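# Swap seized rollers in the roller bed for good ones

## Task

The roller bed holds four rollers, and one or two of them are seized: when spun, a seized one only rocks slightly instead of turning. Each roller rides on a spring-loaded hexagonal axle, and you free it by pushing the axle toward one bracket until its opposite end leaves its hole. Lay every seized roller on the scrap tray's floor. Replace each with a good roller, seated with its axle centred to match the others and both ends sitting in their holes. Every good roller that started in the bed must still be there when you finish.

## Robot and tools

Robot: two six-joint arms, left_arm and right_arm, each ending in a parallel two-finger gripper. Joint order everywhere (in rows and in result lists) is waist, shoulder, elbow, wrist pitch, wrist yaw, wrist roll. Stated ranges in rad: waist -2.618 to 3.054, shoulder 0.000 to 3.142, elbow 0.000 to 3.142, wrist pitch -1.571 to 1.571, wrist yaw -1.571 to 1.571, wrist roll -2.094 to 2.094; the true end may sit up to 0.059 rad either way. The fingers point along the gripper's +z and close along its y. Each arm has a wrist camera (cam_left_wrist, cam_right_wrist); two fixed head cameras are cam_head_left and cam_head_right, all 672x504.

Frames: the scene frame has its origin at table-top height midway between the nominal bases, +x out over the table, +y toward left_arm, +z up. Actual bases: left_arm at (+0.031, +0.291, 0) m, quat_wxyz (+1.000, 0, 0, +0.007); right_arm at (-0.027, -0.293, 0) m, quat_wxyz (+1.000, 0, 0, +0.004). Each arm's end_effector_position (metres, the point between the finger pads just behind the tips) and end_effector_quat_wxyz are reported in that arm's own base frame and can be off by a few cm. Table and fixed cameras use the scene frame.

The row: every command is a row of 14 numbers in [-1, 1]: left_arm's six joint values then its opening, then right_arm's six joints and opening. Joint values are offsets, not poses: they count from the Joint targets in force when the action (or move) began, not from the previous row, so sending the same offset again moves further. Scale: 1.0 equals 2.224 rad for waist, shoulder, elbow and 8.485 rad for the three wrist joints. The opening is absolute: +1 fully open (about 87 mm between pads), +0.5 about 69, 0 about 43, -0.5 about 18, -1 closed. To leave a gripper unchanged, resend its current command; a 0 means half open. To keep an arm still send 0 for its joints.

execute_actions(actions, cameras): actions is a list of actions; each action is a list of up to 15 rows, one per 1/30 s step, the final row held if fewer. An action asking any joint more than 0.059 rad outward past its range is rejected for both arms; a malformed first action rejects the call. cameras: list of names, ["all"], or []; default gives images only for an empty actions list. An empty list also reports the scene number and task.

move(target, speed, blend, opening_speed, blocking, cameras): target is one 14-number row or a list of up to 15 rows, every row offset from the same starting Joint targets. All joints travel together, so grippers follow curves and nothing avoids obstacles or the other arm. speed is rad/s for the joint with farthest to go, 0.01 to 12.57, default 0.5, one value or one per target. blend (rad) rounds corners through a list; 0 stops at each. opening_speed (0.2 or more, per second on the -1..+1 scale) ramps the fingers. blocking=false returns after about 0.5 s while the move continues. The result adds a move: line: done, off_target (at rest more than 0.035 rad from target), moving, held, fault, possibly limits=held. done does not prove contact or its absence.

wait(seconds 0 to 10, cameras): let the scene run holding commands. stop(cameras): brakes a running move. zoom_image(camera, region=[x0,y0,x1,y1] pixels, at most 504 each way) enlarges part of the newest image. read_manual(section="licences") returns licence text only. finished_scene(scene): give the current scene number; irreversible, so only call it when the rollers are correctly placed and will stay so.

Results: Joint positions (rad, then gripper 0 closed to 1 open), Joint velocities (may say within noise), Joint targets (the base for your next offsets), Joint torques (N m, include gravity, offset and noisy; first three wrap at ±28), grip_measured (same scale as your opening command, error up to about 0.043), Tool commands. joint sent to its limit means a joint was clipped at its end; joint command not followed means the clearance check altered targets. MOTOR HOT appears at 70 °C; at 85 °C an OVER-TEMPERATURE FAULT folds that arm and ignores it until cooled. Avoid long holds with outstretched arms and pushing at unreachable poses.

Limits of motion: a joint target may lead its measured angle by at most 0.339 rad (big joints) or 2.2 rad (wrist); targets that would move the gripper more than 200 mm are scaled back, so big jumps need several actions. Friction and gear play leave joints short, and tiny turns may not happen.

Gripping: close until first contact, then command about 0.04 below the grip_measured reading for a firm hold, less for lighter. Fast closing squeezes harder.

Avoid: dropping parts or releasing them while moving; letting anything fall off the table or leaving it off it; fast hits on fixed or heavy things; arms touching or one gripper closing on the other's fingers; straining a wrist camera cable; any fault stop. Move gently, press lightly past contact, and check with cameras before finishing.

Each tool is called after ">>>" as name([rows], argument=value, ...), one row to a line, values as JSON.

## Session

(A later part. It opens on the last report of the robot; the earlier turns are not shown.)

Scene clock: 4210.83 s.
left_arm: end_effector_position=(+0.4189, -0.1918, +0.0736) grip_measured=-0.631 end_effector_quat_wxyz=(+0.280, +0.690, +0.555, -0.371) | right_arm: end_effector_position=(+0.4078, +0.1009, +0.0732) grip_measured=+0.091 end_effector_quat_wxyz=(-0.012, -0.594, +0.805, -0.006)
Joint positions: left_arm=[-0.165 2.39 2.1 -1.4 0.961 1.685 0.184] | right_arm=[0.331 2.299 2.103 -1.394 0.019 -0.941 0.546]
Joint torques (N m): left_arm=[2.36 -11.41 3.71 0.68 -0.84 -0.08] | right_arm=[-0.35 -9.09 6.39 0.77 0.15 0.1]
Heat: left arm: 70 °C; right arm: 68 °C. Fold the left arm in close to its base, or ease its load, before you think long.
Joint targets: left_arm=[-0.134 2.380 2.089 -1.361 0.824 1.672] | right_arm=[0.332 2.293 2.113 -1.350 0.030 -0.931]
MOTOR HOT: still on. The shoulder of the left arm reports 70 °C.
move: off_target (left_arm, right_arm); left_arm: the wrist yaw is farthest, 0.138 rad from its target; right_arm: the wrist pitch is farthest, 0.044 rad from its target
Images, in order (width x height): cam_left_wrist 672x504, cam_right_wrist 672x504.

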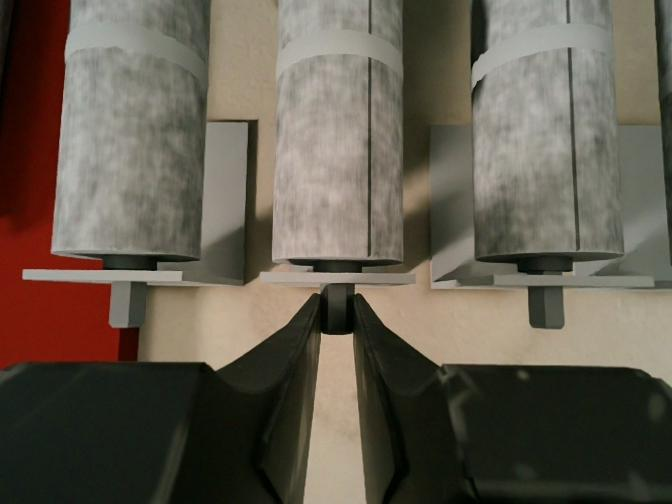

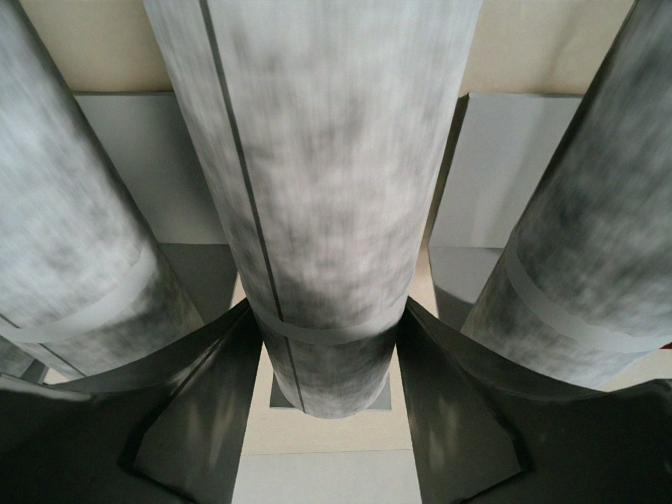

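>>> move([
  [-0.0271,-0.0035,-0.0061,0.0026,0.0089,-0.0025,-0.8,0,0,0,0,0,0,0.0],
  [-0.0271,-0.0035,-0.0061,0.0026,0.0089,-0.0025,0.2,0,0,0,0,0,0,0.0],
], speed=0.12, opening_speed=0.5, cameras=["cam_left_wrist","cam_head_left"])

>>> zoom_image(camera="cam_head_left", region=[290, 80, 460, 230])

Scene clock: 4228.33 s.
left_arm: end_effector_position=(+0.4177, -0.1962, +0.0648) grip_measured=+0.200 end_effector_quat_wxyz=(+0.261, +0.704, +0.558, -0.353) | right_arm: end_effector_position=(+0.4078, +0.1009, +0.0732) grip_measured=+0.091 end_effector_quat_wxyz=(-0.012, -0.594, +0.805, -0.006)
Joint positions: left_arm=[-0.193 2.384 2.081 -1.358 0.906 1.651 0.6] | right_arm=[0.331 2.299 2.103 -1.394 0.019 -0.941 0.546]
Joint torques (N m): left_arm=[-0.51 -11.55 4.15 0.49 0.26 -0.04] | right_arm=[-0.39 -9.09 6.42 0.76 0.14 0.11]
Heat: left arm: 72 °C; right arm: 67 °C. Fold the left arm in close to its base, or ease its load, before you think long.
Joint targets: left_arm=[-0.194 2.372 2.076 -1.339 0.899 1.650] | right_arm=[0.332 2.293 2.113 -1.350 0.030 -0.931]
MOTOR HOT: still on. The shoulder of the left arm reports 72 °C.
move: off_target (right_arm); target 2's new numbers were sent with left_arm's wrist pitch 0.048 rad from that target; right_arm: the wrist pitch is farthest, 0.044 rad from its target
Images, in order (width x height): cam_head_left 672x504, cam_left_wrist 672x504.

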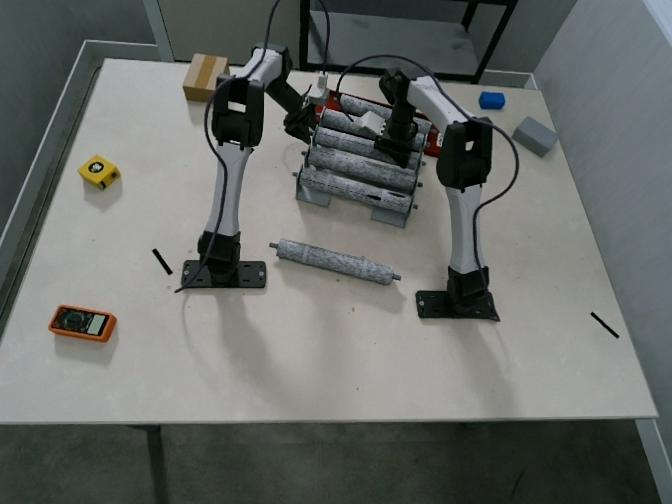

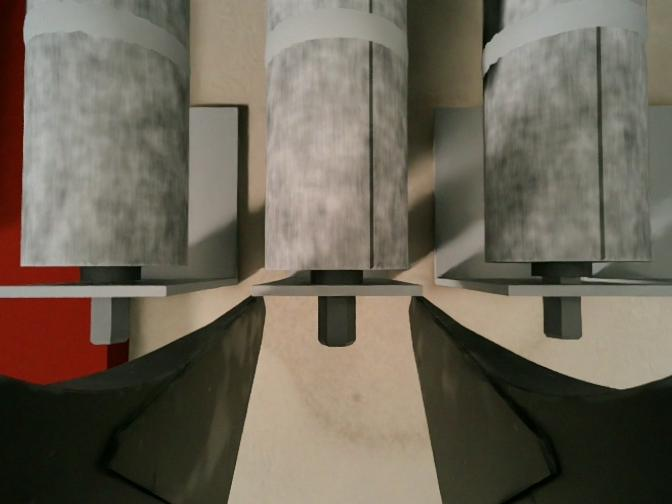

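Scaled by 2.965.

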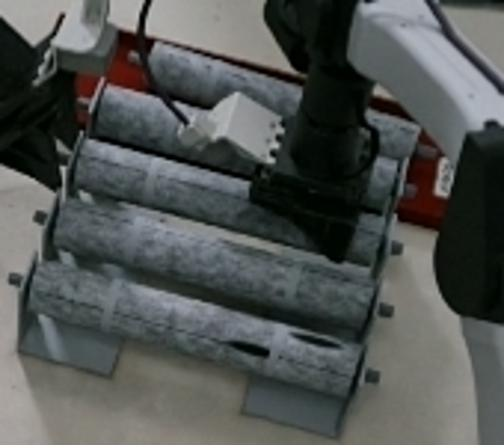

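>>> move([
  [0.0100,0,0,0,0,0,0.2,0,0,0,0,0,0,0.4],
  [0.0319,-0.0108,0.0706,-0.0232,0,0.0093,0.2,0,0,0,0,0,0,0.4],
], speed=0.25, opening_speed=0.4, blend=0.005, cameras=["cam_left_wrist","cam_right_wrist"])

Scene clock: 4239.63 s.
left_arm: end_effector_position=(+0.4218, -0.1681, +0.0955) grip_measured=+0.200 end_effector_quat_wxyz=(+0.267, +0.696, +0.566, -0.351) | right_arm: end_effector_position=(+0.4109, +0.1016, +0.0730) grip_measured=+0.400 end_effector_quat_wxyz=(-0.006, -0.591, +0.807, -0.010)
Joint positions: left_arm=[-0.128 2.384 2.199 -1.525 0.906 1.716 0.6] | right_arm=[0.331 2.299 2.103 -1.38 0.022 -0.933 0.7]
Joint velocities: left_arm=[within noise] | right_arm=[-0.017 0.002 -0.012 0.154 0.037 0.007 -0.004]
Joint torques (N m): left_arm=[0.57 -13.26 7.58 0.01 0.27 0.14] | right_arm=[-0.32 -9.11 6.39 0.7 0.15 0.11]
Heat: left arm: 75 °C; right arm: 66 °C. Fold the left arm in close to its base, or ease its load, before you think long.
Joint targets: left_arm=[-0.123 2.348 2.233 -1.536 0.899 1.729] | right_arm=[0.332 2.293 2.113 -1.350 0.030 -0.931]
MOTOR HOT: still on. The shoulder of the left arm reports 75 °C.
move: off_target (left_arm); blend cut to 0 rad at target 1; left_arm: the shoulder is farthest, 0.036 rad from its target
Images, in order (width x height): cam_left_wrist 672x504, cam_right_wrist 672x504.

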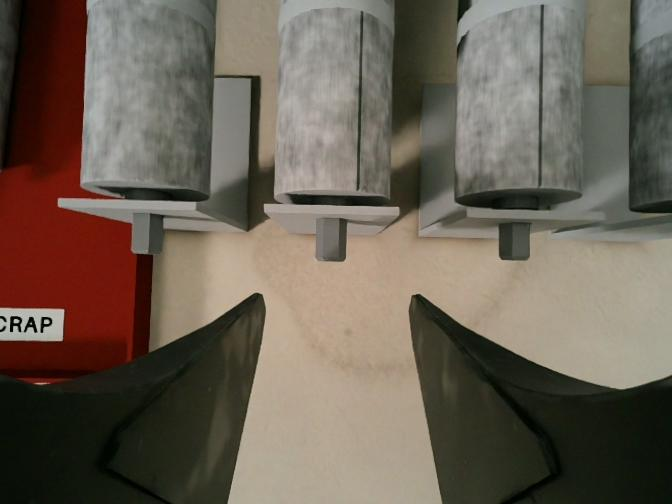

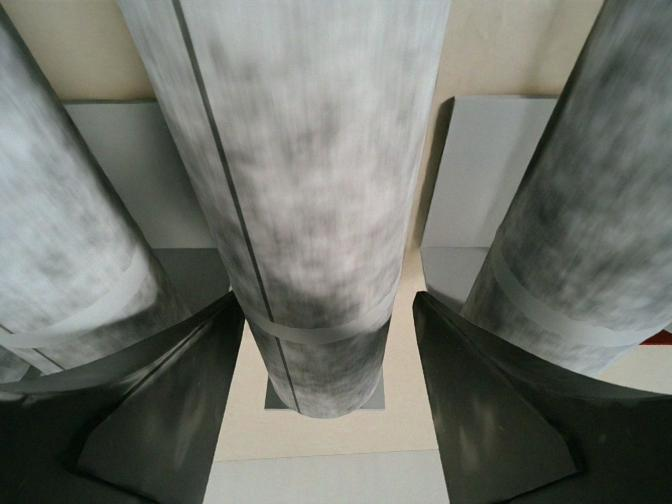

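>>> move([
  [0,-0.08,0,0,0,0,0.2,0,0,0.0899,-0.0212,0,0,0.4],
  [0,-0.27,0,0,0,0,0.2,0,-0.16,0.0899,-0.0212,0,0,0.4],
], speed=[0.3,0.7], blend=0.03, cameras=["all"])

>>> zoom_image(camera="cam_head_left", region=[280, 80, 470, 240])

>>> zoom_image(camera="cam_head_right", region=[290, 80, 480, 240])

Scene clock: 4250.83 s.
left_arm: end_effector_position=(+0.3522, -0.1605, +0.3504) grip_measured=+0.200 end_effector_quat_wxyz=(+0.459, +0.763, +0.434, -0.135) | right_arm: end_effector_position=(+0.3940, +0.0956, +0.2526) grip_measured=+0.400 end_effector_quat_wxyz=(+0.178, -0.581, +0.791, -0.067)
Joint positions: left_arm=[-0.133 1.754 2.213 -1.527 0.903 1.726 0.6] | right_arm=[0.331 1.963 2.289 -1.515 0.022 -0.941 0.7]
Joint torques (N m): left_arm=[0.51 -6.37 5.79 1.19 0.25 0.07] | right_arm=[-0.4 -8.54 7.45 0.94 0.13 0.12]
Heat: left arm: 78 °C; right arm: 66 °C. Fold the left arm in close to its base, or ease its load, before you think long.
Joint targets: left_arm=[-0.123 1.747 2.233 -1.536 0.899 1.729] | right_arm=[0.332 1.937 2.313 -1.530 0.030 -0.931]
MOTOR HOT: still on. The shoulder of the left arm reports 78 °C.
move: done

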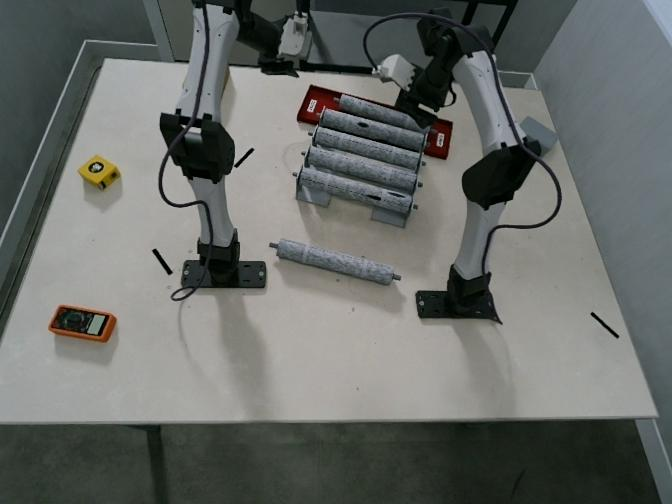

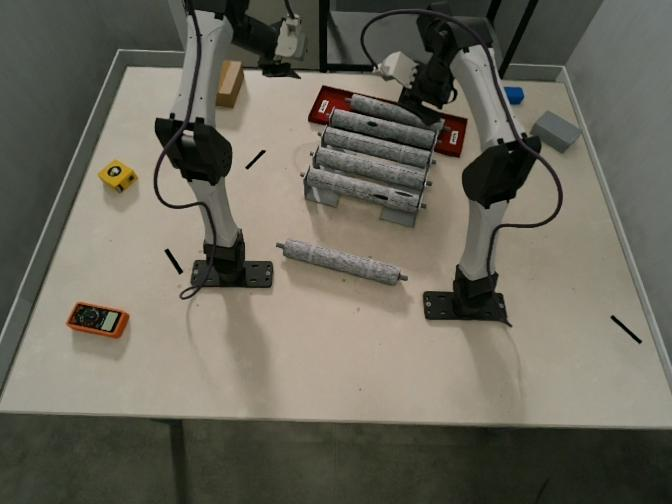

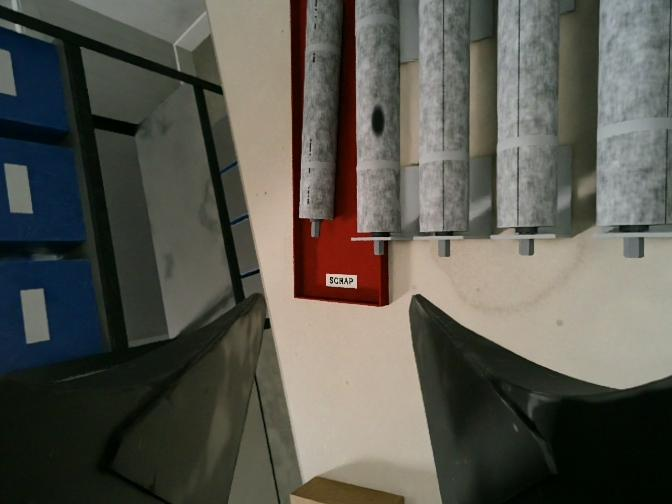

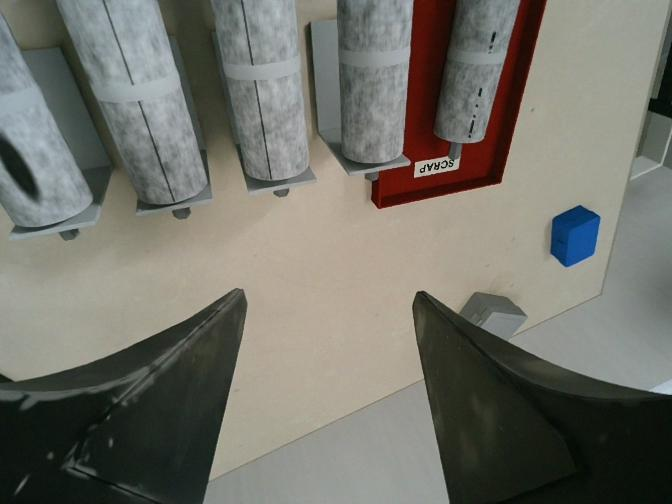

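Scaled by 2.653.

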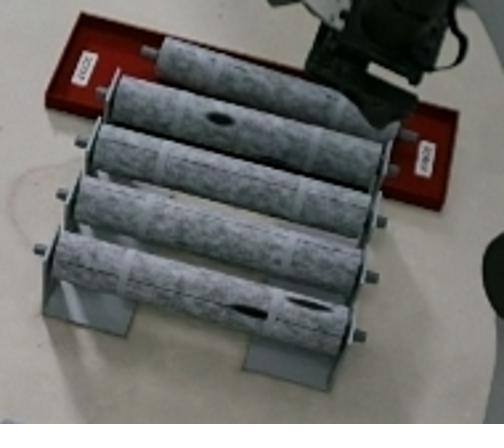

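Scaled by 2.653.

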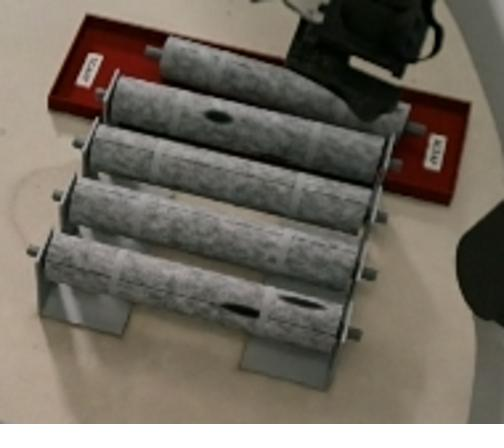

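>>> finished_scene(scene=2)

The scene is finished: the task was done.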